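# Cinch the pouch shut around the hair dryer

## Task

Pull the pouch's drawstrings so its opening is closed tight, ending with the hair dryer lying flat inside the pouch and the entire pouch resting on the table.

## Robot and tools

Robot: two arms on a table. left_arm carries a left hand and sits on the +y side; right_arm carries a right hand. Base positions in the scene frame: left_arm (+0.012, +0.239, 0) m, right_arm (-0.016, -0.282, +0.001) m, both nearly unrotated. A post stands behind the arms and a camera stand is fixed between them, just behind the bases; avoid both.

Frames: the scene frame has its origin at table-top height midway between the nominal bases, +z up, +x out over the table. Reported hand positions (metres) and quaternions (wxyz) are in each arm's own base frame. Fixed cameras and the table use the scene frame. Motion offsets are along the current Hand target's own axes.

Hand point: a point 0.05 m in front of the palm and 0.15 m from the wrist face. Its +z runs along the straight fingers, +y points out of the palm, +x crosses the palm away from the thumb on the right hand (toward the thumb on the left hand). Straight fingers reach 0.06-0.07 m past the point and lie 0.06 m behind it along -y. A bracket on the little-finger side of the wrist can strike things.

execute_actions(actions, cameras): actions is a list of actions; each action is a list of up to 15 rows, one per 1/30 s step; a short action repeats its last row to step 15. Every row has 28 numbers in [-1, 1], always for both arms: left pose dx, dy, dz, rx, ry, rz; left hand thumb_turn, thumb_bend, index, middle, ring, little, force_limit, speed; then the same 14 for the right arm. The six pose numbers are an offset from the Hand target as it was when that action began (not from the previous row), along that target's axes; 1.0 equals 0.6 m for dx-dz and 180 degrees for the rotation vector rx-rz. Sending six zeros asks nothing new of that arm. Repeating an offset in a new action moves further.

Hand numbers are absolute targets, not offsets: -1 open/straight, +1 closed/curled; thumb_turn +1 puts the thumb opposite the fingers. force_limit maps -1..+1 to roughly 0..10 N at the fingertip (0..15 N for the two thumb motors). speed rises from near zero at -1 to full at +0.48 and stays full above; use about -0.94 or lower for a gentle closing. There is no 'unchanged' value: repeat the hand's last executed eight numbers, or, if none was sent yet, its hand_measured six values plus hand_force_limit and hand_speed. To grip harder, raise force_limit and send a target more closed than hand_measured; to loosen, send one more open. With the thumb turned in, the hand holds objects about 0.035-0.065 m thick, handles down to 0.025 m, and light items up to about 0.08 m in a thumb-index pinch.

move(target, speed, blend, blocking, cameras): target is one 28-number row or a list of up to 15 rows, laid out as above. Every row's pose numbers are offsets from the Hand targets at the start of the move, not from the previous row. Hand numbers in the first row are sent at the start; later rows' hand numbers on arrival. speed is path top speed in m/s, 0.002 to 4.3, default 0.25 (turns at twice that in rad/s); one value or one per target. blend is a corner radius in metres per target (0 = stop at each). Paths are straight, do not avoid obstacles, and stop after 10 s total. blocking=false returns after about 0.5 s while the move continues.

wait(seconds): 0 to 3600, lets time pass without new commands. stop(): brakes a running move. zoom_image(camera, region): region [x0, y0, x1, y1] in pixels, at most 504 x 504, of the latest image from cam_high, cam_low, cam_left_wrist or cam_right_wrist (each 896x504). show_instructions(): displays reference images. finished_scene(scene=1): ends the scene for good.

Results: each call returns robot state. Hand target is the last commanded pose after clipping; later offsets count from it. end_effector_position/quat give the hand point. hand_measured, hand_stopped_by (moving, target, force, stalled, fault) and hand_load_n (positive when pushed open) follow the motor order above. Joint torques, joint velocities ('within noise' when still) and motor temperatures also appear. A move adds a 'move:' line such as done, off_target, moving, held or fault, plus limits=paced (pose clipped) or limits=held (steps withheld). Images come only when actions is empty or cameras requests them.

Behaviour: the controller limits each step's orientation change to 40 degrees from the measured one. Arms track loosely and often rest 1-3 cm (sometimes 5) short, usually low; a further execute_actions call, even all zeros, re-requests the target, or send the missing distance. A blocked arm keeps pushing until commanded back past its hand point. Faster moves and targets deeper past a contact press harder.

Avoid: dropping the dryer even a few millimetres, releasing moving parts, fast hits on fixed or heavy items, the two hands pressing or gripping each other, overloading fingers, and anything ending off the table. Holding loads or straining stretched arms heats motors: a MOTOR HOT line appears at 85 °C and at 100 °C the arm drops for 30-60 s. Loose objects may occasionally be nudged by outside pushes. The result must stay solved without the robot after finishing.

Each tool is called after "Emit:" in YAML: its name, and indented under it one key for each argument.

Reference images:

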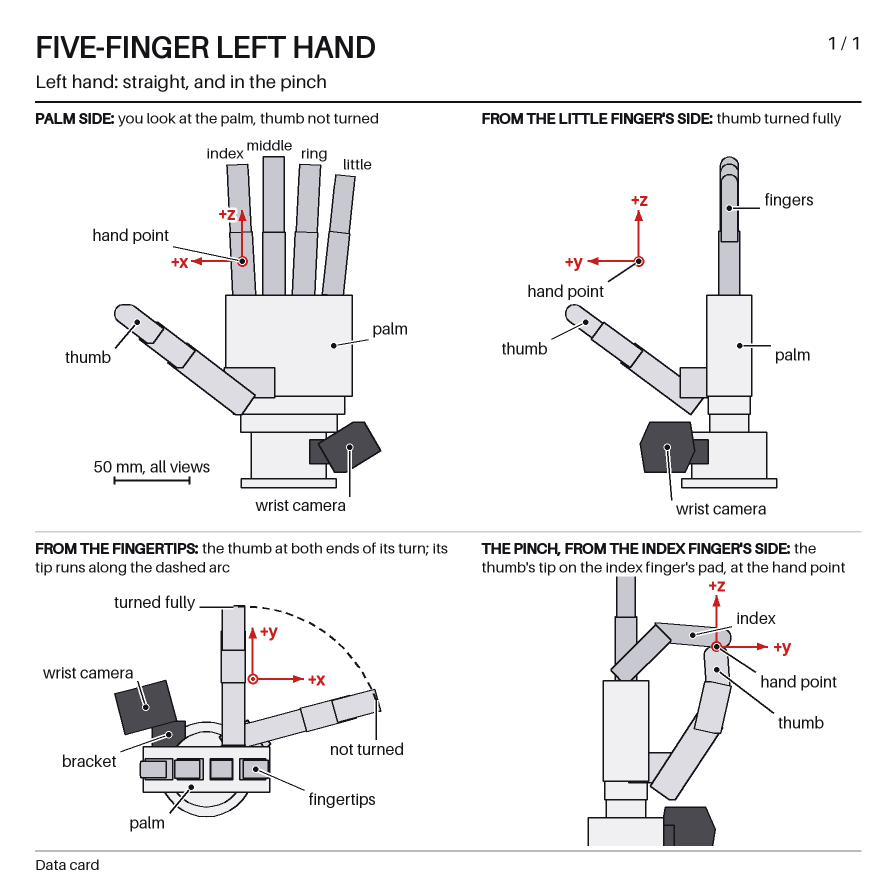

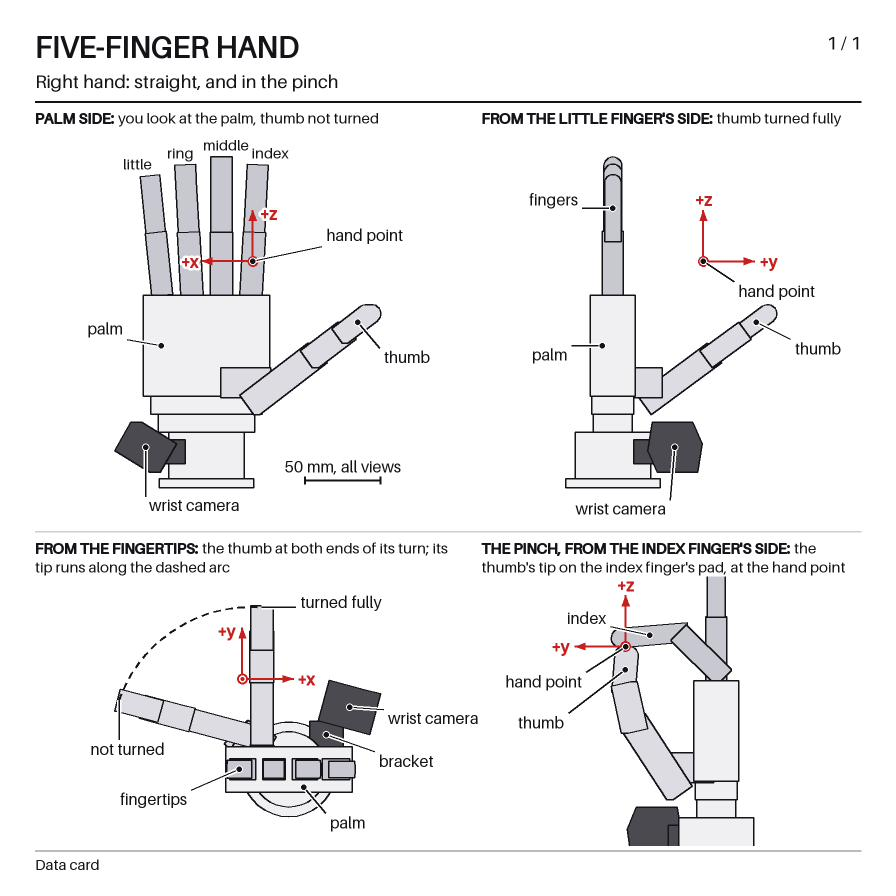

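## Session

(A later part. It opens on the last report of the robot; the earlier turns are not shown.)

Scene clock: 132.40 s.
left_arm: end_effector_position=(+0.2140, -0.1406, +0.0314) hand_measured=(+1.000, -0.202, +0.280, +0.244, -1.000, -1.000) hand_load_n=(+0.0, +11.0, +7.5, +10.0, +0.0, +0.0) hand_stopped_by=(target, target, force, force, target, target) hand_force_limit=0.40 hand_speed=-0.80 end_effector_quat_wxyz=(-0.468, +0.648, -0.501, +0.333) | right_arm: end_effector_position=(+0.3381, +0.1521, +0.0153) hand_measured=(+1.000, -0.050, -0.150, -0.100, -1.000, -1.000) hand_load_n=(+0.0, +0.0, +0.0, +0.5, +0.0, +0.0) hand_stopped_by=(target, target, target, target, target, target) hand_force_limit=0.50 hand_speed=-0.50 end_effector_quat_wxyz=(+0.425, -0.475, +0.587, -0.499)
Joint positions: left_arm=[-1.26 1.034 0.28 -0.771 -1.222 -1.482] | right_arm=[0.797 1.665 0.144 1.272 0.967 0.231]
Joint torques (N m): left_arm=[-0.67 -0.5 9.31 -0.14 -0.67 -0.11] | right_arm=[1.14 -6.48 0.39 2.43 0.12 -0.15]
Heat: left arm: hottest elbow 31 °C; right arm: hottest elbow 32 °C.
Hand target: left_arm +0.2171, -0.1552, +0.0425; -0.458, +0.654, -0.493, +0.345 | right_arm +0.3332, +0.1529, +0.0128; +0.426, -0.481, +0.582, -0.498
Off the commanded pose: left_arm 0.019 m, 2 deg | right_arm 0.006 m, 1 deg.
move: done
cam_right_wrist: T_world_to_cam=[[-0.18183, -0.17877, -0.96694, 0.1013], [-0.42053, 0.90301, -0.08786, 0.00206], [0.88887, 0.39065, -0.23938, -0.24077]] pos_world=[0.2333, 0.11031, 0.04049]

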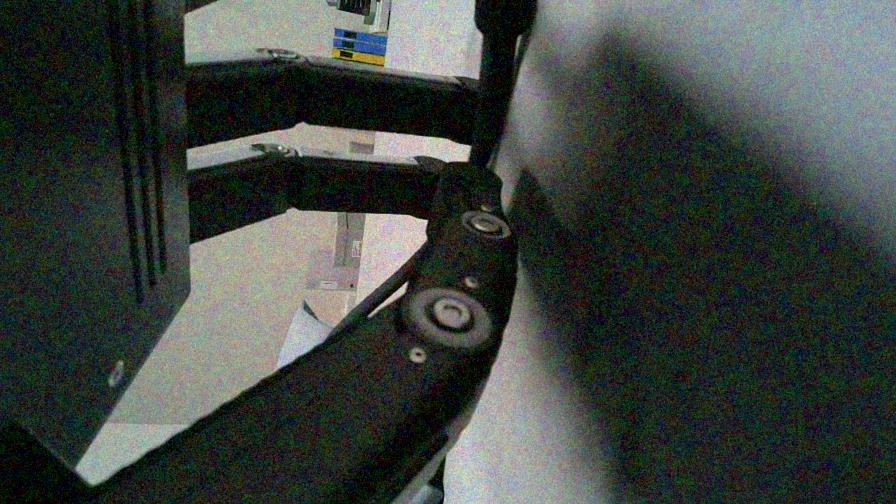

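Emit:
execute_actions:
  actions:
    - [[0,0,0,0,0,0,1,-0.2,0.5,0.5,-1,-1,0.4,-0.8,0,0,0,0,0,0,1,-0.05,0.4,0.4,-1,-1,-0.2,-0.7]]
    - [[0,0,0,0,0,0,1,-0.2,0.5,0.5,-1,-1,0.4,-0.8,0,0,0,0,0,0,1,-0.05,0.4,0.4,-1,-1,-0.2,-0.7]]
  cameras: ["cam_right_wrist","cam_low"]

Emit:
zoom_image:
  camera: "cam_right_wrist"
  region: [400, 0, 640, 260]

Scene clock: 134.13 s.
left_arm: end_effector_position=(+0.2140, -0.1406, +0.0314) hand_measured=(+1.000, -0.202, +0.280, +0.244, -1.000, -1.000) hand_load_n=(+0.0, +10.5, +7.5, +9.5, +0.0, +0.0) hand_stopped_by=(target, target, force, force, target, target) hand_force_limit=0.40 hand_speed=-0.80 end_effector_quat_wxyz=(-0.468, +0.648, -0.501, +0.333) | right_arm: end_effector_position=(+0.3396, +0.1532, +0.0196) hand_measured=(+1.000, -0.050, +0.258, +0.252, -1.000, -1.000) hand_load_n=(+0.0, +1.5, +8.5, +10.0, +0.0, +0.0) hand_stopped_by=(target, target, force, force, target, target) hand_force_limit=-0.20 hand_speed=-0.70 end_effector_quat_wxyz=(+0.433, -0.468, +0.588, -0.499)
Joint positions: left_arm=[-1.26 1.034 0.28 -0.771 -1.222 -1.482] | right_arm=[0.797 1.665 0.144 1.293 0.969 0.231]
Joint torques (N m): left_arm=[-0.67 -0.56 9.31 -0.16 -0.67 -0.11] | right_arm=[1.03 -6.3 0.46 1.63 0.03 -0.15]
Heat: left arm: hottest elbow 31 °C; right arm: hottest elbow 32 °C.
Hand target: left_arm +0.2171, -0.1552, +0.0425; -0.458, +0.654, -0.493, +0.345 | right_arm +0.3332, +0.1529, +0.0128; +0.426, -0.481, +0.582, -0.498
Off the commanded pose: left_arm 0.019 m, 2 deg | right_arm 0.009 m, 2 deg.
Step readings (end_effector_position of left_arm | right_arm):
0: (+0.2140, -0.1406, +0.0314) | (+0.3381, +0.1521, +0.0153)
1: (+0.2140, -0.1406, +0.0314) | (+0.3381, +0.1521, +0.0153)
2: (+0.2140, -0.1406, +0.0314) | (+0.3381, +0.1521, +0.0153)
4: (+0.2140, -0.1406, +0.0314) | (+0.3384, +0.1524, +0.0162)
8: (+0.2140, -0.1406, +0.0314) | (+0.3391, +0.1528, +0.0182)
15: (+0.2140, -0.1406, +0.0314) | (+0.3396, +0.1532, +0.0196)
16: (+0.2140, -0.1406, +0.0314) | (+0.3396, +0.1532, +0.0196)
17: (+0.2140, -0.1406, +0.0314) | (+0.3396, +0.1532, +0.0196)
19: (+0.2140, -0.1406, +0.0314) | (+0.3396, +0.1532, +0.0196)
23: (+0.2140, -0.1406, +0.0314) | (+0.3396, +0.1532, +0.0196)
30: (+0.2140, -0.1406, +0.0314) | (+0.3396, +0.1532, +0.0196)
cam_right_wrist: T_world_to_cam=[[-0.16758, -0.1642, -0.97209, 0.099], [-0.4176, 0.90502, -0.08088, 0.00058], [0.89304, 0.39239, -0.22023, -0.24364]] pos_world=[0.23441, 0.11133, 0.04262]
Images, in order (width x height): cam_low 896x504, cam_right_wrist 896x504.

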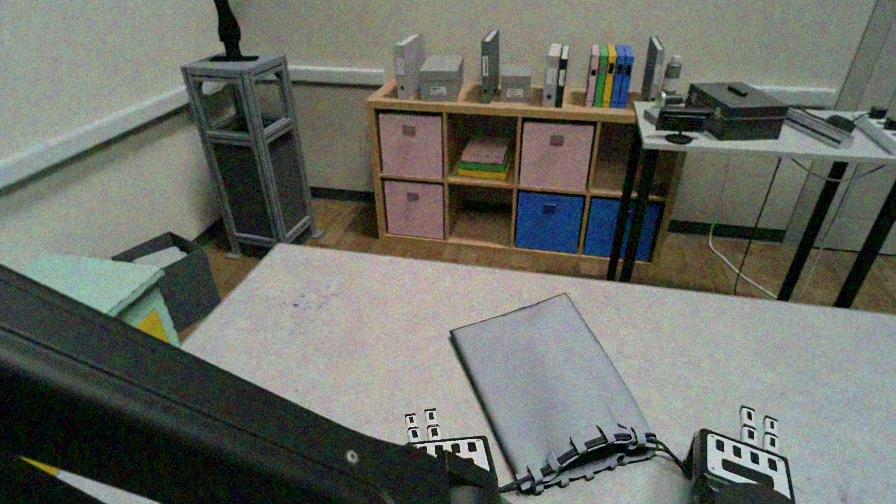

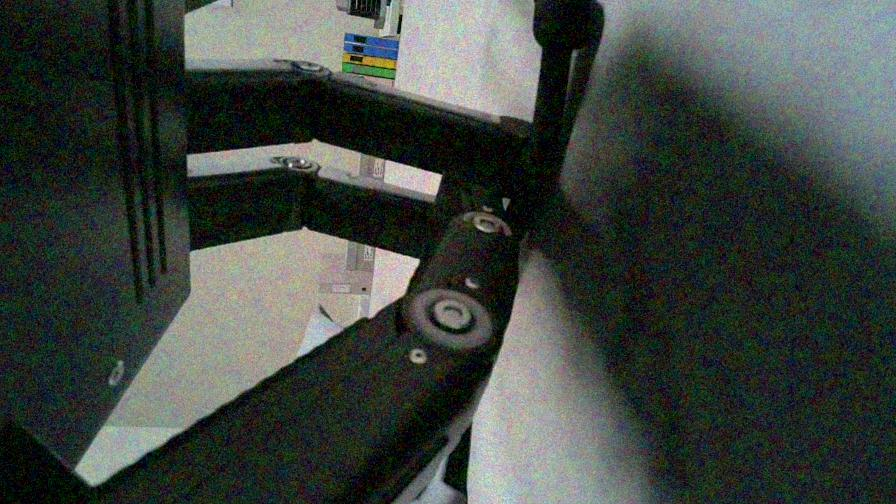

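Scaled by 1.938.

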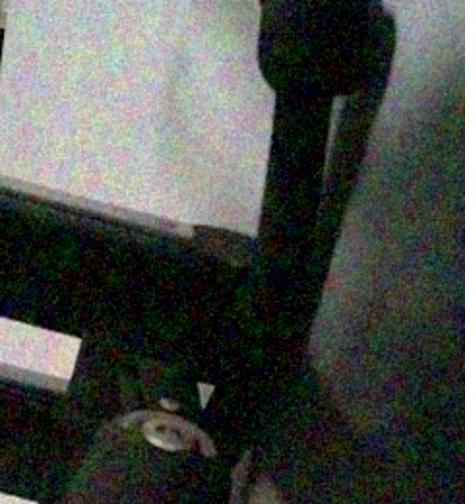

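Emit:
move:
  target: [0,0,0,0,0,0,1,-0.2,0.5,0.5,-1,-1,0.4,-0.8,0,0,0,0,0,0,1,-0.05,-0.15,-0.1,-1,-1,0.5,-0.5]
  speed: 0.08
  cameras: []

Emit:
move:
  target: [0,0,0,0,0,0,1,-0.2,0.5,0.5,-1,-1,0.4,-0.8,-0.01,-0.075,0.005,0,0,0,1,-0.05,-0.15,-0.1,-1,-1,0.5,-0.5]
  speed: 0.08
  cameras: ["cam_right_wrist","cam_low"]

Scene clock: 137.90 s.
left_arm: end_effector_position=(+0.2140, -0.1406, +0.0314) hand_measured=(+1.000, -0.202, +0.280, +0.244, -1.000, -1.000) hand_load_n=(+0.0, +10.5, +7.5, +9.5, +0.0, +0.0) hand_stopped_by=(target, target, force, force, target, target) hand_force_limit=0.40 hand_speed=-0.80 end_effector_quat_wxyz=(-0.468, +0.648, -0.501, +0.333) | right_arm: end_effector_position=(+0.3374, +0.1531, +0.0174) hand_measured=(+1.000, -0.050, -0.150, -0.100, -1.000, -1.000) hand_load_n=(+0.0, +0.0, +0.0, +0.0, +0.0, +0.0) hand_stopped_by=(target, target, target, target, target, target) hand_force_limit=0.50 hand_speed=-0.50 end_effector_quat_wxyz=(+0.431, -0.472, +0.586, -0.498)
Joint positions: left_arm=[-1.26 1.034 0.28 -0.771 -1.222 -1.482] | right_arm=[0.801 1.67 0.14 1.294 0.969 0.231]
Joint torques (N m): left_arm=[-0.67 -0.5 9.31 -0.16 -0.66 -0.1] | right_arm=[0.67 -6.59 0.64 1.51 0.1 -0.16]
Heat: left arm: hottest elbow 32 °C; right arm: hottest elbow 32 °C.
Hand target: left_arm +0.2171, -0.1552, +0.0425; -0.458, +0.654, -0.493, +0.345 | right_arm +0.3331, +0.1529, +0.0128; +0.426, -0.481, +0.582, -0.498
Off the commanded pose: left_arm 0.019 m, 2 deg | right_arm 0.006 m, 1 deg.
move: done

Scene clock: 139.40 s.
left_arm: end_effector_position=(+0.2140, -0.1406, +0.0314) hand_measured=(+1.000, -0.202, +0.280, +0.244, -1.000, -1.000) hand_load_n=(+0.0, +10.5, +7.5, +9.5, +0.0, +0.0) hand_stopped_by=(target, target, force, force, target, target) hand_force_limit=0.40 hand_speed=-0.80 end_effector_quat_wxyz=(-0.468, +0.648, -0.501, +0.333) | right_arm: end_effector_position=(+0.3332, +0.1512, +0.0472) hand_measured=(+1.000, -0.050, -0.150, -0.100, -1.000, -1.000) hand_load_n=(+0.0, +0.0, +0.0, +0.0, +0.0, +0.0) hand_stopped_by=(target, target, target, target, target, target) hand_force_limit=0.50 hand_speed=-0.50 end_effector_quat_wxyz=(+0.418, -0.493, +0.578, -0.498)
Joint positions: left_arm=[-1.26 1.034 0.28 -0.771 -1.222 -1.482] | right_arm=[0.799 1.358 0.14 0.95 0.948 0.213]
Joint torques (N m): left_arm=[-0.67 -0.44 9.32 -0.14 -0.66 -0.11] | right_arm=[-0.73 -6.65 5.48 1.05 0.1 -0.09]
Heat: left arm: hottest elbow 32 °C; right arm: hottest elbow 32 °C.
Hand target: left_arm +0.2171, -0.1552, +0.0425; -0.458, +0.654, -0.493, +0.345 | right_arm +0.3432, +0.1564, +0.0570; +0.426, -0.481, +0.582, -0.498
Off the commanded pose: left_arm 0.019 m, 2 deg | right_arm 0.015 m, 2 deg.
move: off_target (right_arm)
cam_right_wrist: T_world_to_cam=[[-0.19649, -0.20985, -0.95779, 0.14032], [-0.44304, 0.89042, -0.1042, 0.01375], [0.8747, 0.40387, -0.26793, -0.22438]] pos_world=[0.22993, 0.10783, 0.07571]
Images, in order (width x height): cam_low 896x504, cam_right_wrist 896x504.

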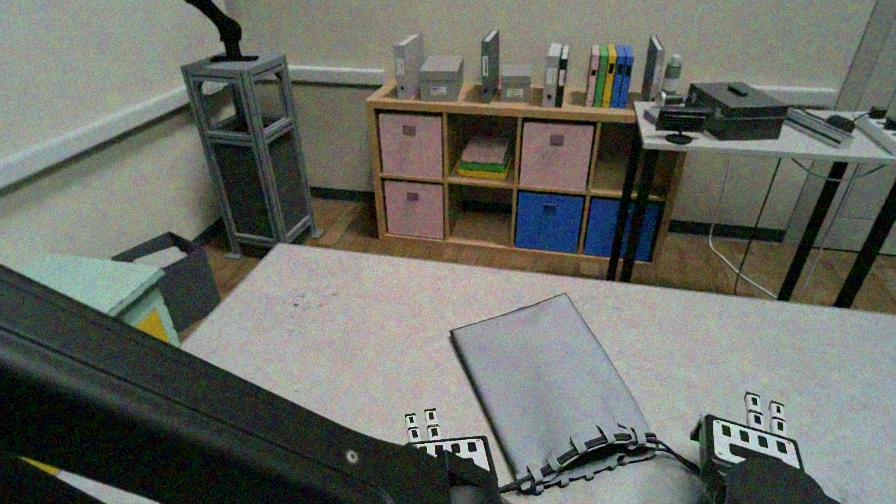

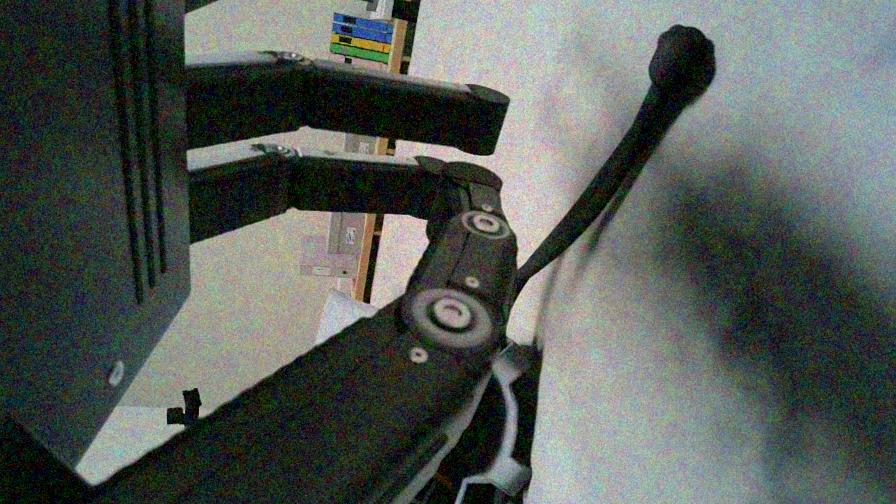

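Emit:
move:
  target: [0,0,0,0,0,0,1,-0.2,0.5,0.5,-1,-1,0.4,-0.8,0.0587,0.0422,-0.036,0,0,0,1,-0.05,-0.15,-0.1,-1,-1,0.5,-0.5]
  speed: 0.08
  cameras: ["cam_right_wrist","cam_high"]

Scene clock: 141.93 s.
left_arm: end_effector_position=(+0.2140, -0.1406, +0.0314) hand_measured=(+1.000, -0.202, +0.280, +0.244, -1.000, -1.000) hand_load_n=(+0.0, +11.0, +7.5, +10.0, +0.0, +0.0) hand_stopped_by=(target, target, force, force, target, target) hand_force_limit=0.40 hand_speed=-0.80 end_effector_quat_wxyz=(-0.468, +0.648, -0.501, +0.333) | right_arm: end_effector_position=(+0.3125, +0.1300, +0.0341) hand_measured=(+1.000, -0.050, -0.150, -0.100, -1.000, -1.000) hand_load_n=(+0.0, +0.0, +0.0, +0.0, +0.0, +0.0) hand_stopped_by=(target, target, target, target, target, target) hand_force_limit=0.50 hand_speed=-0.50 end_effector_quat_wxyz=(+0.424, -0.488, +0.579, -0.497)
Joint positions: left_arm=[-1.26 1.034 0.28 -0.771 -1.222 -1.482] | right_arm=[0.799 1.424 0.053 1.117 0.948 0.213]
Joint torques (N m): left_arm=[-0.62 -0.5 9.31 -0.16 -0.66 -0.11] | right_arm=[-0.56 -4.48 1.85 2.7 0.19 -0.06]
Heat: left arm: hottest elbow 32 °C; right arm: hottest elbow 32 °C.
Hand target: left_arm +0.2171, -0.1552, +0.0425; -0.458, +0.654, -0.493, +0.345 | right_arm +0.3126, +0.1265, +0.0344; +0.426, -0.481, +0.582, -0.498
Off the commanded pose: left_arm 0.019 m, 2 deg | right_arm 0.004 m, 1 deg.
move: done
cam_right_wrist: T_world_to_cam=[[-0.1873, -0.20033, -0.96166, 0.11526], [-0.44208, 0.89143, -0.0996, 0.02154], [0.8772, 0.40647, -0.25553, -0.20283]] pos_world=[0.20904, 0.08633, 0.06116]
Images, in order (width x height): cam_high 896x504, cam_right_wrist 896x504.

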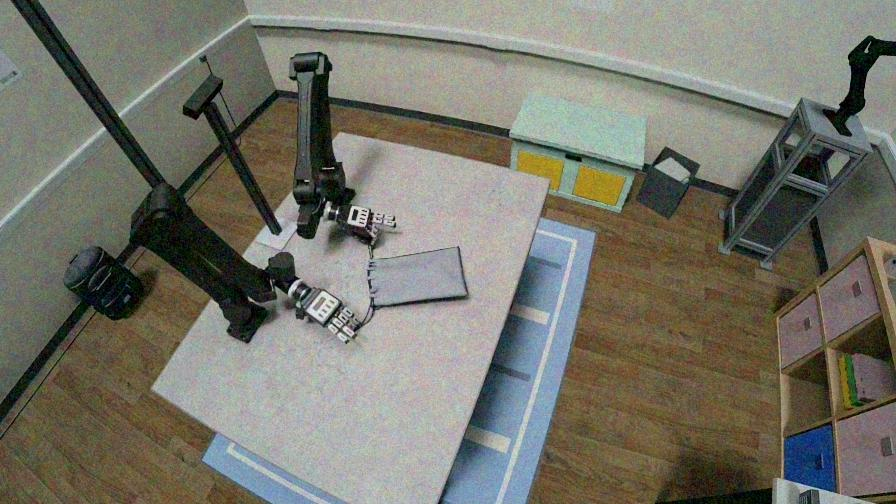

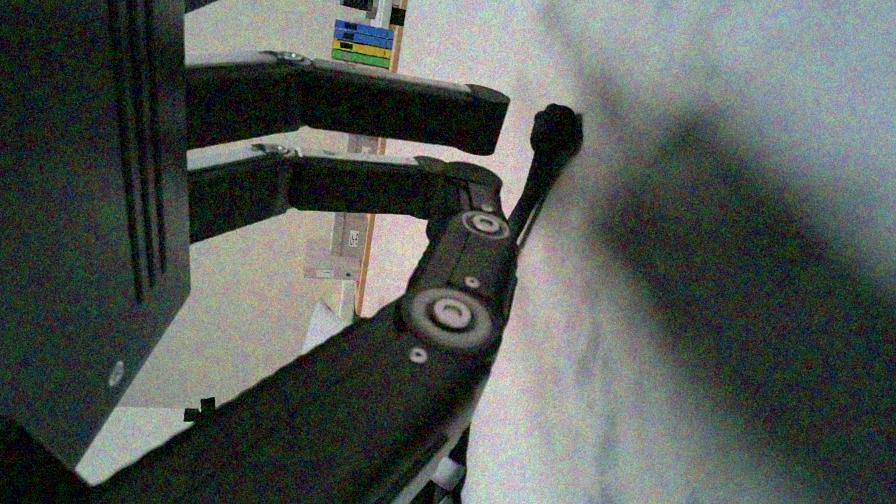

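Emit:
zoom_image:
  camera: "cam_high"
  region: [300, 260, 420, 360]

Emit:
zoom_image:
  camera: "cam_right_wrist"
  region: [400, 50, 640, 270]

Scaled by 4.200.

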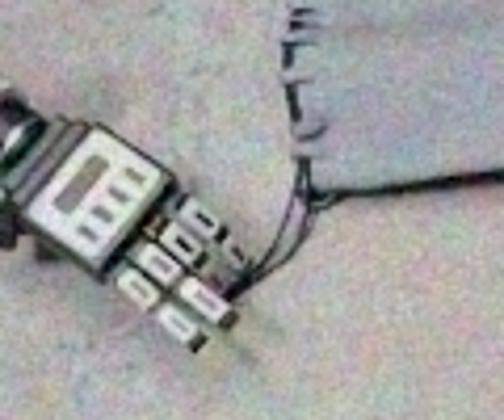

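Scaled by 2.100.

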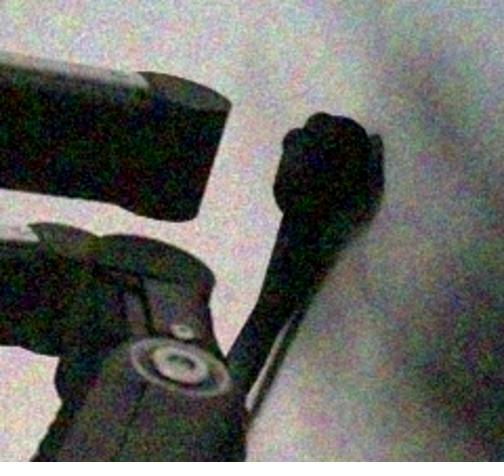

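Emit:
move:
  target: [0,0,0,0,0,0,1,-0.2,0.5,0.5,-1,-1,0.4,-0.8,0.0072,0.0043,0.0182,0,0,0,1,-0.05,-0.15,-0.1,-1,-1,0.5,-0.5]
  speed: 0.08
  cameras: ["cam_right_wrist"]

Emit:
zoom_image:
  camera: "cam_right_wrist"
  region: [400, 50, 640, 270]

Scene clock: 145.50 s.
left_arm: end_effector_position=(+0.2140, -0.1406, +0.0314) hand_measured=(+1.000, -0.202, +0.280, +0.244, -1.000, -1.000) hand_load_n=(+0.0, +10.5, +7.5, +9.5, +0.0, +0.0) hand_stopped_by=(target, target, force, force, target, target) hand_force_limit=0.40 hand_speed=-0.80 end_effector_quat_wxyz=(-0.468, +0.648, -0.501, +0.333) | right_arm: end_effector_position=(+0.3204, +0.1238, +0.0290) hand_measured=(+1.000, -0.050, -0.150, -0.100, -1.000, -1.000) hand_load_n=(+0.0, +0.0, +0.0, +0.0, +0.0, +0.0) hand_stopped_by=(target, target, target, target, target, target) hand_force_limit=0.50 hand_speed=-0.50 end_effector_quat_wxyz=(+0.427, -0.483, +0.584, -0.493)
Joint positions: left_arm=[-1.26 1.034 0.28 -0.771 -1.222 -1.482] | right_arm=[0.741 1.492 0.053 1.198 0.892 0.212]
Joint torques (N m): left_arm=[-0.67 -0.56 9.32 -0.16 -0.67 -0.11] | right_arm=[-0.62 -4.89 1.72 2.65 0.1 -0.24]
Heat: left arm: hottest elbow 32 °C; right arm: hottest elbow 32 °C.
Hand target: left_arm +0.2171, -0.1552, +0.0425; -0.458, +0.654, -0.493, +0.345 | right_arm +0.3222, +0.1205, +0.0302; +0.426, -0.481, +0.582, -0.498
Off the commanded pose: left_arm 0.019 m, 2 deg | right_arm 0.004 m, 1 deg.
move: done
cam_right_wrist: T_world_to_cam=[[-0.1884, -0.1822, -0.96504, 0.10881], [-0.43866, 0.89479, -0.0833, 0.02804], [0.87868, 0.40763, -0.24851, -0.20932]] pos_world=[0.21673, 0.08006, 0.05532]

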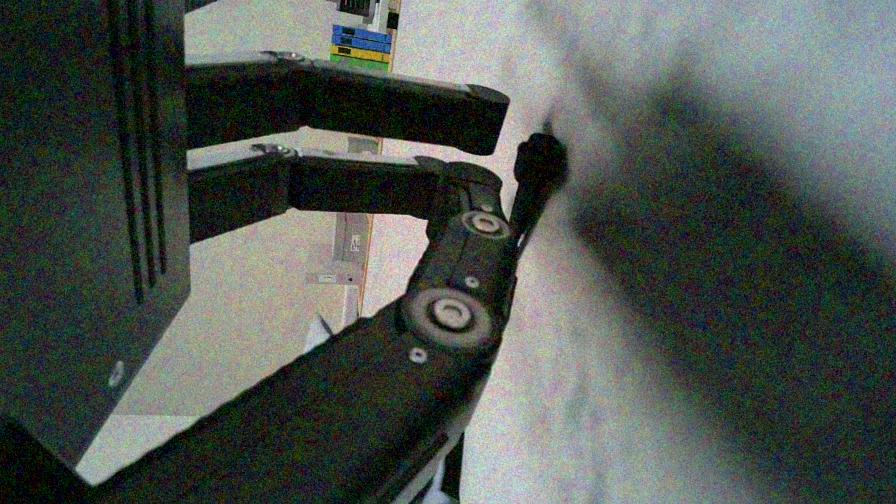

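Scaled by 2.100.

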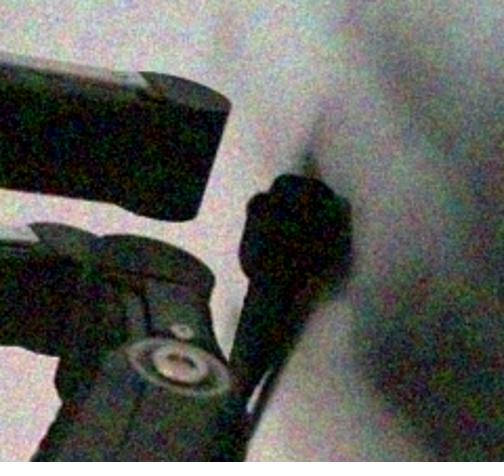

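Emit:
move:
  target: [0,0,0,0,0,0,1,-0.2,0.5,0.5,-1,-1,0.4,-0.8,0,0.03,0.001,0,0,0,1,-0.05,-0.15,-0.1,-1,-1,0.5,-0.5]
  speed: 0.06
  cameras: ["cam_right_wrist"]

Emit:
zoom_image:
  camera: "cam_right_wrist"
  region: [400, 50, 640, 270]

Scene clock: 147.73 s.
left_arm: end_effector_position=(+0.2140, -0.1406, +0.0314) hand_measured=(+1.000, -0.202, +0.280, +0.244, -1.000, -1.000) hand_load_n=(+0.0, +10.5, +7.5, +9.5, -0.5, +0.0) hand_stopped_by=(target, target, force, force, target, target) hand_force_limit=0.40 hand_speed=-0.80 end_effector_quat_wxyz=(-0.468, +0.648, -0.501, +0.333) | right_arm: end_effector_position=(+0.3213, +0.1226, +0.0161) hand_measured=(+1.000, -0.050, -0.150, -0.100, -1.000, -1.000) hand_load_n=(+0.0, +0.0, +0.0, -1.5, +0.0, +0.0) hand_stopped_by=(target, target, target, target, target, target) hand_force_limit=0.50 hand_speed=-0.50 end_effector_quat_wxyz=(+0.432, -0.474, +0.586, -0.495)
Joint positions: left_arm=[-1.26 1.034 0.28 -0.771 -1.222 -1.482] | right_arm=[0.741 1.687 0.053 1.412 0.902 0.212]
Joint torques (N m): left_arm=[-0.62 -0.44 9.31 -0.17 -0.67 -0.1] | right_arm=[0.03 -5.42 0.29 2.07 0.01 -0.22]
Heat: left arm: hottest elbow 32 °C; right arm: hottest elbow 32 °C.
Hand target: left_arm +0.2171, -0.1552, +0.0425; -0.458, +0.654, -0.493, +0.345 | right_arm +0.3203, +0.1211, +0.0123; +0.426, -0.481, +0.582, -0.498
Off the commanded pose: left_arm 0.019 m, 2 deg | right_arm 0.004 m, 1 deg.
move: done
cam_right_wrist: T_world_to_cam=[[-0.1751, -0.16999, -0.96976, 0.09065], [-0.42875, 0.89985, -0.08032, 0.02463], [0.88629, 0.40172, -0.23045, -0.21493]] pos_world=[0.21692, 0.07959, 0.04036]

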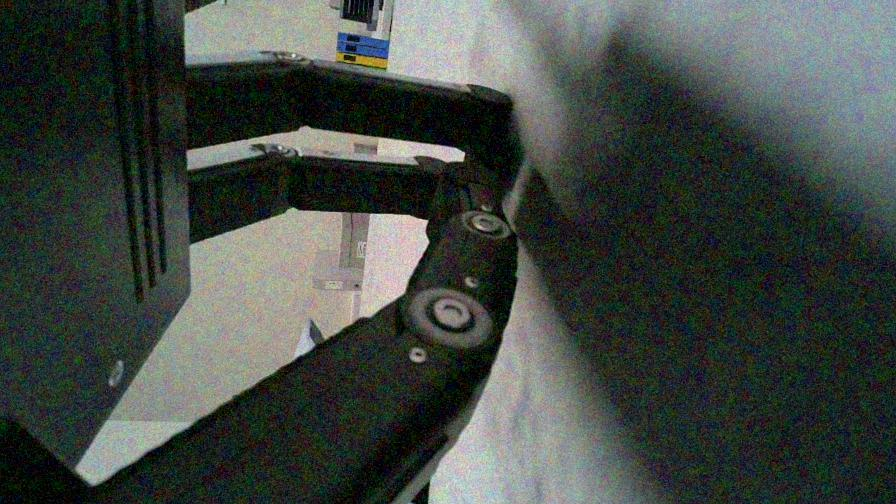

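Scaled by 2.100.

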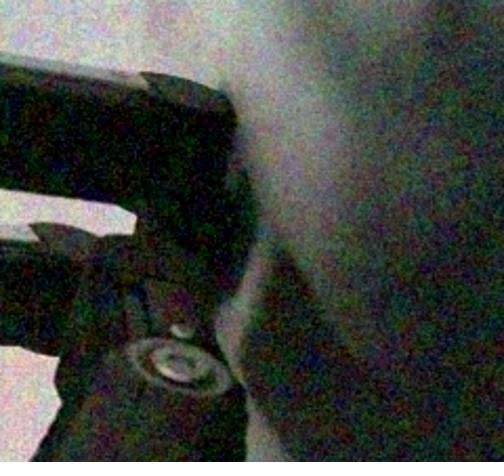

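Emit:
execute_actions:
  actions:
    - [[0,0,0,0,0,0,1,-0.2,0.5,0.5,-1,-1,0.4,-0.8,0,0,0,0,0,0,1,-0.05,0.4,0.4,-1,-1,-0.2,-0.85]]
    - [[0,0,0,0,0,0,1,-0.2,0.5,0.5,-1,-1,0.4,-0.8,0,0,0,0,0,0,1,-0.05,0.4,0.4,-1,-1,-0.2,-0.85]]
    - [[0,0,0,0,0,0,1,-0.2,0.5,0.5,-1,-1,0.4,-0.8,0,0,0,0,0,0,1,-0.05,0.4,0.4,-1,-1,-0.2,-0.85]]
  cameras: ["cam_right_wrist"]

Emit:
zoom_image:
  camera: "cam_right_wrist"
  region: [400, 50, 640, 270]

Scene clock: 149.87 s.
left_arm: end_effector_position=(+0.2140, -0.1406, +0.0314) hand_measured=(+1.000, -0.202, +0.280, +0.244, -1.000, -1.000) hand_load_n=(+0.0, +11.0, +7.5, +9.5, +0.0, +0.0) hand_stopped_by=(target, target, force, force, target, target) hand_force_limit=0.40 hand_speed=-0.80 end_effector_quat_wxyz=(-0.468, +0.648, -0.501, +0.333) | right_arm: end_effector_position=(+0.3221, +0.1231, +0.0176) hand_measured=(+1.000, -0.050, +0.320, +0.174, -1.000, -1.000) hand_load_n=(-3.5, +0.0, +4.0, +3.5, +0.0, +0.0) hand_stopped_by=(target, target, force, force, target, target) hand_force_limit=-0.20 hand_speed=-0.85 end_effector_quat_wxyz=(+0.434, -0.472, +0.586, -0.495)
Joint positions: left_arm=[-1.26 1.034 0.28 -0.771 -1.222 -1.482] | right_arm=[0.741 1.689 0.053 1.421 0.903 0.211]
Joint torques (N m): left_arm=[-0.62 -0.5 9.32 -0.17 -0.66 -0.1] | right_arm=[-0.03 -5.07 0.24 1.83 -0.05 -0.21]
Heat: left arm: hottest elbow 32 °C; right arm: hottest elbow 32 °C.
Hand target: left_arm +0.2171, -0.1552, +0.0425; -0.458, +0.654, -0.493, +0.345 | right_arm +0.3203, +0.1211, +0.0123; +0.426, -0.481, +0.582, -0.498
Off the commanded pose: left_arm 0.019 m, 2 deg | right_arm 0.006 m, 2 deg.
Step readings (end_effector_position of left_arm | right_arm):
0: (+0.2140, -0.1406, +0.0314) | (+0.3214, +0.1226, +0.0162)
1: (+0.2140, -0.1406, +0.0314) | (+0.3214, +0.1226, +0.0162)
2: (+0.2140, -0.1406, +0.0314) | (+0.3214, +0.1226, +0.0162)
4: (+0.2140, -0.1406, +0.0314) | (+0.3214, +0.1225, +0.0163)
8: (+0.2140, -0.1406, +0.0314) | (+0.3214, +0.1226, +0.0163)
15: (+0.2140, -0.1406, +0.0314) | (+0.3217, +0.1229, +0.0172)
16: (+0.2140, -0.1406, +0.0314) | (+0.3218, +0.1229, +0.0173)
17: (+0.2140, -0.1406, +0.0314) | (+0.3218, +0.1228, +0.0173)
19: (+0.2140, -0.1406, +0.0314) | (+0.3218, +0.1228, +0.0174)
23: (+0.2140, -0.1406, +0.0314) | (+0.3221, +0.1231, +0.0176)
30: (+0.2140, -0.1406, +0.0314) | (+0.3221, +0.1231, +0.0176)
31: (+0.2140, -0.1406, +0.0314) | (+0.3221, +0.1231, +0.0176)
32: (+0.2140, -0.1406, +0.0314) | (+0.3221, +0.1231, +0.0176)
34: (+0.2140, -0.1406, +0.0314) | (+0.3221, +0.1231, +0.0176)
38: (+0.2140, -0.1406, +0.0314) | (+0.3221, +0.1231, +0.0176)
45: (+0.2140, -0.1406, +0.0314) | (+0.3221, +0.1231, +0.0176)
cam_right_wrist: T_world_to_cam=[[-0.16967, -0.16531, -0.97154, 0.09], [-0.42771, 0.9005, -0.07853, 0.02422], [0.88785, 0.40221, -0.22349, -0.21614]] pos_world=[0.21753, 0.08, 0.04103]

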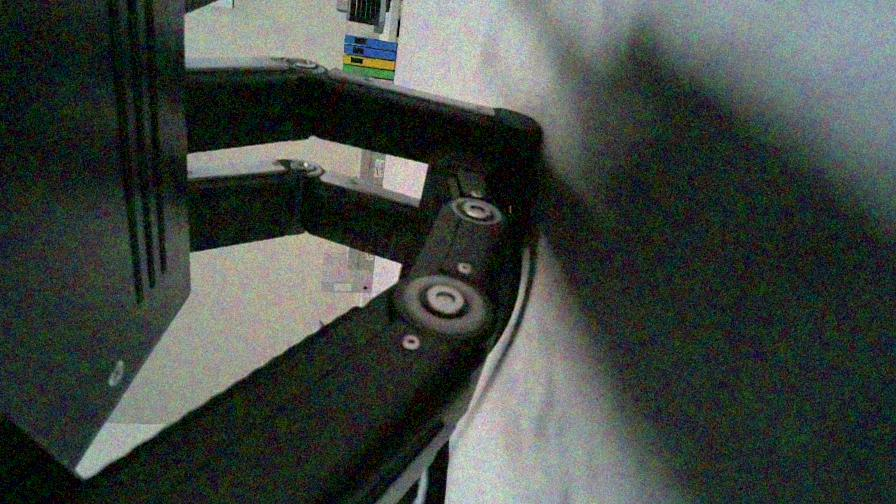

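Scaled by 2.100.

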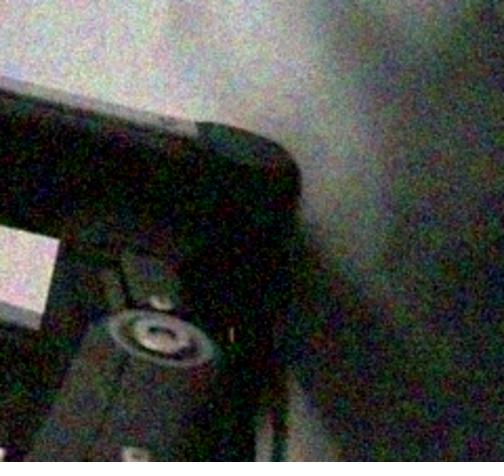

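Emit:
execute_actions:
  actions:
    - [[0,0,0,0,0,0,1,-0.2,0.5,0.5,-1,-1,0.4,-0.8,0,0,0,0,0,0,1,-0.05,0.6,0.6,-1,-1,0.5,-0.85]]
    - [[0,0,0,0,0,0,1,-0.2,0.5,0.5,-1,-1,0.4,-0.8,0,0,0,0,0,0,1,-0.05,0.6,0.6,-1,-1,0.5,-0.85]]
  cameras: []

Scene clock: 151.57 s.
left_arm: end_effector_position=(+0.2140, -0.1406, +0.0314) hand_measured=(+1.000, -0.202, +0.280, +0.244, -1.000, -1.000) hand_load_n=(+0.0, +11.0, +7.5, +9.5, +0.0, +0.0) hand_stopped_by=(target, target, force, force, target, target) hand_force_limit=0.40 hand_speed=-0.80 end_effector_quat_wxyz=(-0.468, +0.648, -0.501, +0.333) | right_arm: end_effector_position=(+0.3221, +0.1231, +0.0177) hand_measured=(+1.000, -0.050, +0.414, +0.198, -1.000, -1.000) hand_load_n=(-4.0, +0.0, +7.0, +7.0, +0.0, +0.0) hand_stopped_by=(target, target, force, force, target, target) hand_force_limit=0.50 hand_speed=-0.85 end_effector_quat_wxyz=(+0.434, -0.472, +0.586, -0.495)
Joint positions: left_arm=[-1.26 1.034 0.28 -0.771 -1.222 -1.482] | right_arm=[0.741 1.689 0.053 1.421 0.903 0.211]
Joint torques (N m): left_arm=[-0.62 -0.44 9.32 -0.14 -0.67 -0.11] | right_arm=[0.09 -5.07 0.28 1.78 -0.01 -0.21]
Heat: left arm: hottest elbow 32 °C; right arm: hottest elbow 32 °C.
Hand target: left_arm +0.2171, -0.1552, +0.0425; -0.458, +0.654, -0.493, +0.345 | right_arm +0.3203, +0.1211, +0.0123; +0.426, -0.481, +0.582, -0.498
Off the commanded pose: left_arm 0.019 m, 2 deg | right_arm 0.006 m, 2 deg.
Step readings (end_effector_position of left_arm | right_arm):
0: (+0.2140, -0.1406, +0.0314) | (+0.3221, +0.1231, +0.0176)
1: (+0.2140, -0.1406, +0.0314) | (+0.3221, +0.1231, +0.0176)
2: (+0.2140, -0.1406, +0.0314) | (+0.3221, +0.1231, +0.0176)
4: (+0.2140, -0.1406, +0.0314) | (+0.3221, +0.1231, +0.0176)
8: (+0.2140, -0.1406, +0.0314) | (+0.3221, +0.1231, +0.0177)
15: (+0.2140, -0.1406, +0.0314) | (+0.3221, +0.1231, +0.0177)
16: (+0.2140, -0.1406, +0.0314) | (+0.3221, +0.1231, +0.0177)
17: (+0.2140, -0.1406, +0.0314) | (+0.3221, +0.1231, +0.0177)
19: (+0.2140, -0.1406, +0.0314) | (+0.3221, +0.1231, +0.0177)
23: (+0.2140, -0.1406, +0.0314) | (+0.3221, +0.1231, +0.0177)
30: (+0.2140, -0.1406, +0.0314) | (+0.3221, +0.1231, +0.0177)

Emit:
move:
  target: [0,0,0,0,0,0,1,-0.2,0.5,0.5,-1,-1,0.4,-0.8,0.0078,-0.0612,0.1033,0,-0.1926,-0.0271,1,-0.05,0.6,0.6,-1,-1,0.5,-0.85]
  speed: 0.06
  cameras: ["cam_right_wrist","cam_low","cam_high"]

Emit:
zoom_image:
  camera: "cam_low"
  region: [480, 340, 800, 504]

Scene clock: 157.83 s.
left_arm: end_effector_position=(+0.2140, -0.1406, +0.0314) hand_measured=(+1.000, -0.202, +0.280, +0.244, -1.000, -1.000) hand_load_n=(+0.0, +10.5, +7.5, +9.5, +0.0, +0.0) hand_stopped_by=(target, target, force, force, target, target) hand_force_limit=0.40 hand_speed=-0.80 end_effector_quat_wxyz=(-0.468, +0.648, -0.501, +0.333) | right_arm: end_effector_position=(+0.3719, +0.1100, +0.0319) hand_measured=(+1.000, -0.050, +0.414, +0.198, -1.000, -1.000) hand_load_n=(-4.5, +0.0, +6.5, +5.5, +0.0, +0.0) hand_stopped_by=(target, target, force, force, target, target) hand_force_limit=0.50 hand_speed=-0.85 end_effector_quat_wxyz=(-0.559, +0.634, -0.417, +0.333)
Joint positions: left_arm=[-1.26 1.034 0.28 -0.771 -1.222 -1.482] | right_arm=[0.003 1.568 0.155 1.243 -0.442 -0.028]
Joint torques (N m): left_arm=[-0.62 -0.5 9.31 -0.17 -0.67 -0.1] | right_arm=[-0.79 -8.64 4.1 1.35 -0.14 -0.3]
Heat: left arm: hottest elbow 32 °C; right arm: hottest elbow 32 °C.
Hand target: left_arm +0.2171, -0.1552, +0.0425; -0.458, +0.654, -0.493, +0.345 | right_arm +0.3850, +0.1044, +0.0399; -0.559, +0.631, -0.408, +0.349
Off the commanded pose: left_arm 0.019 m, 2 deg | right_arm 0.016 m, 2 deg.
move: off_target (right_arm)
cam_right_wrist: T_world_to_cam=[[-0.06041, -0.23964, -0.96898, 0.07766], [-0.87453, 0.48068, -0.06435, 0.27026], [0.48119, 0.84352, -0.23861, -0.14863]] pos_world=[0.31256, 0.01407, 0.05718]
Images, in order (width x height): cam_high 896x504, cam_low 896x504, cam_right_wrist 896x504.

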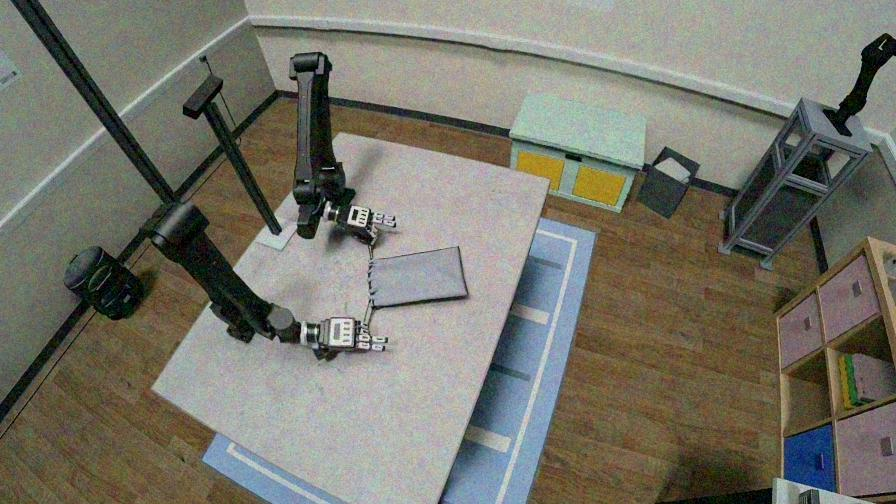

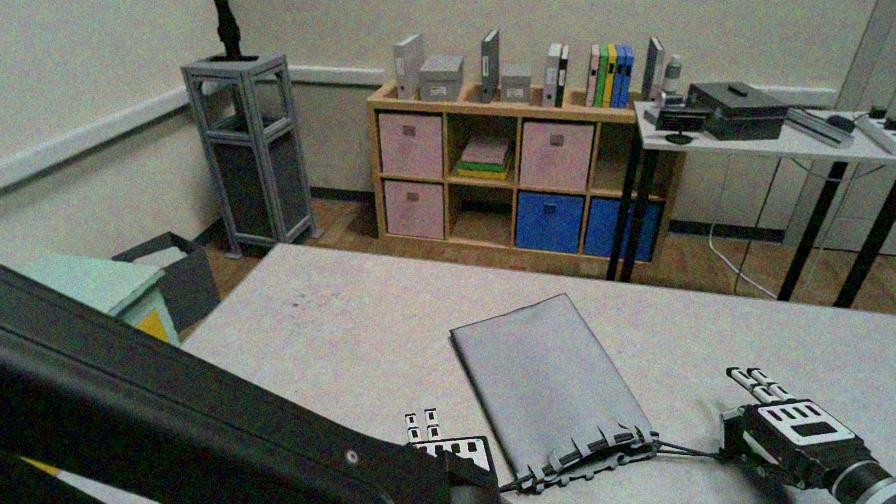

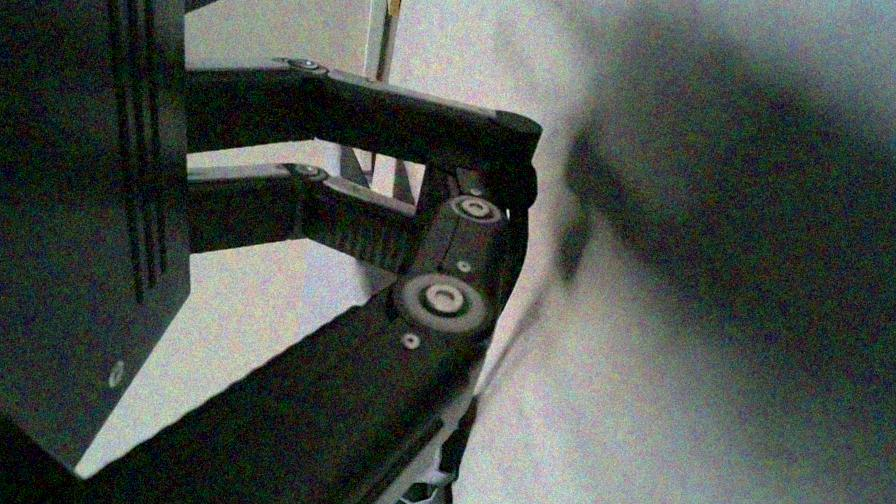

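Scaled by 1.575.

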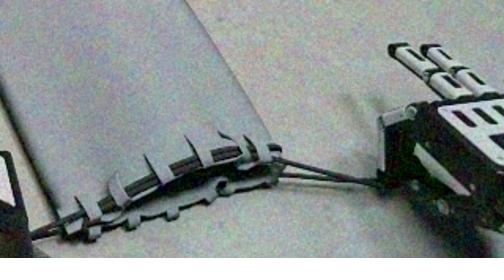

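Emit:
move:
  target: [-0.0398,-0.0478,0.0927,0,0,0,1,-0.2,0.5,0.5,-1,-1,0.4,-0.8,0,0,0,0,0,0,1,-0.05,0.6,0.6,-1,-1,0.5,-0.85]
  speed: 0.06
  cameras: ["cam_low","cam_high"]

Emit:
zoom_image:
  camera: "cam_low"
  region: [400, 340, 800, 504]

Emit:
zoom_image:
  camera: "cam_high"
  region: [300, 180, 500, 380]

Scene clock: 160.87 s.
left_arm: end_effector_position=(+0.2706, -0.1201, +0.0527) hand_measured=(+1.000, -0.202, +0.280, +0.244, -1.000, -1.000) hand_load_n=(+0.0, +11.0, +7.5, +9.5, +0.0, +0.0) hand_stopped_by=(target, target, force, force, target, target) hand_force_limit=0.40 hand_speed=-0.80 end_effector_quat_wxyz=(-0.454, +0.656, -0.492, +0.347) | right_arm: end_effector_position=(+0.3719, +0.1098, +0.0319) hand_measured=(+1.000, -0.050, +0.414, +0.198, -1.000, -1.000) hand_load_n=(-4.0, +0.0, +7.0, +5.5, +0.0, +0.0) hand_stopped_by=(target, target, force, force, target, target) hand_force_limit=0.50 hand_speed=-0.85 end_effector_quat_wxyz=(-0.559, +0.634, -0.417, +0.334)
Joint positions: left_arm=[-0.894 0.799 0.178 -0.134 -1.042 -0.693] | right_arm=[0.002 1.568 0.155 1.243 -0.443 -0.03]
Joint torques (N m): left_arm=[0.5 0.56 7.04 2.17 -0.49 0.19] | right_arm=[-0.79 -8.76 4.15 1.32 -0.09 -0.26]
Heat: left arm: hottest elbow 32 °C; right arm: hottest elbow 32 °C.
Hand target: left_arm +0.2701, -0.1150, +0.0504; -0.458, +0.654, -0.493, +0.345 | right_arm +0.3850, +0.1044, +0.0398; -0.559, +0.631, -0.408, +0.349
Off the commanded pose: left_arm 0.005 m, 1 deg | right_arm 0.016 m, 2 deg.
move: done
Images, in order (width x height): cam_high 896x504, cam_low 896x504.

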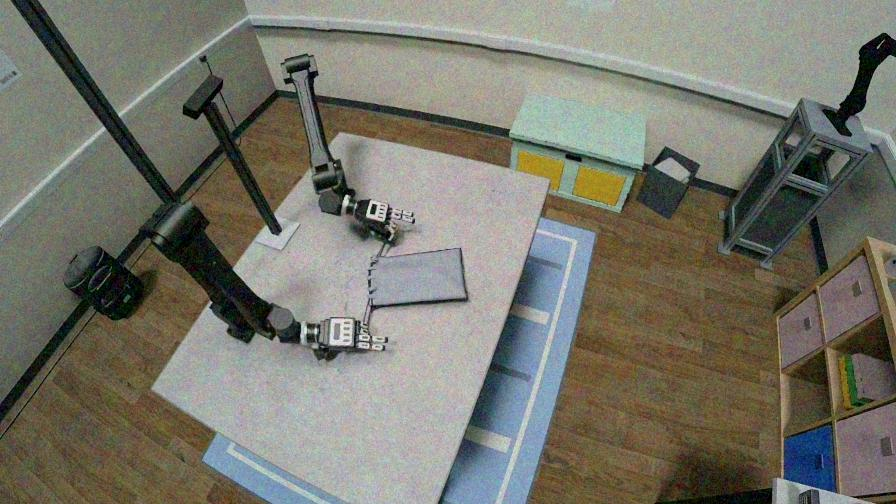

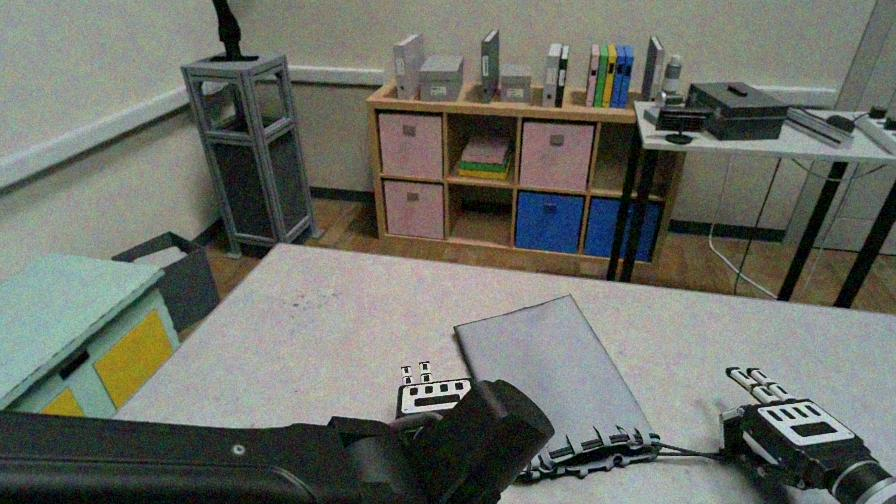

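Scaled by 1.260.

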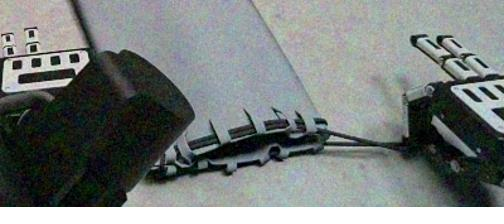

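Scaled by 2.520.

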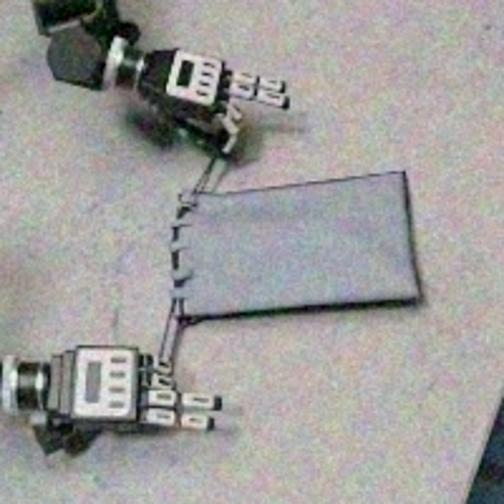

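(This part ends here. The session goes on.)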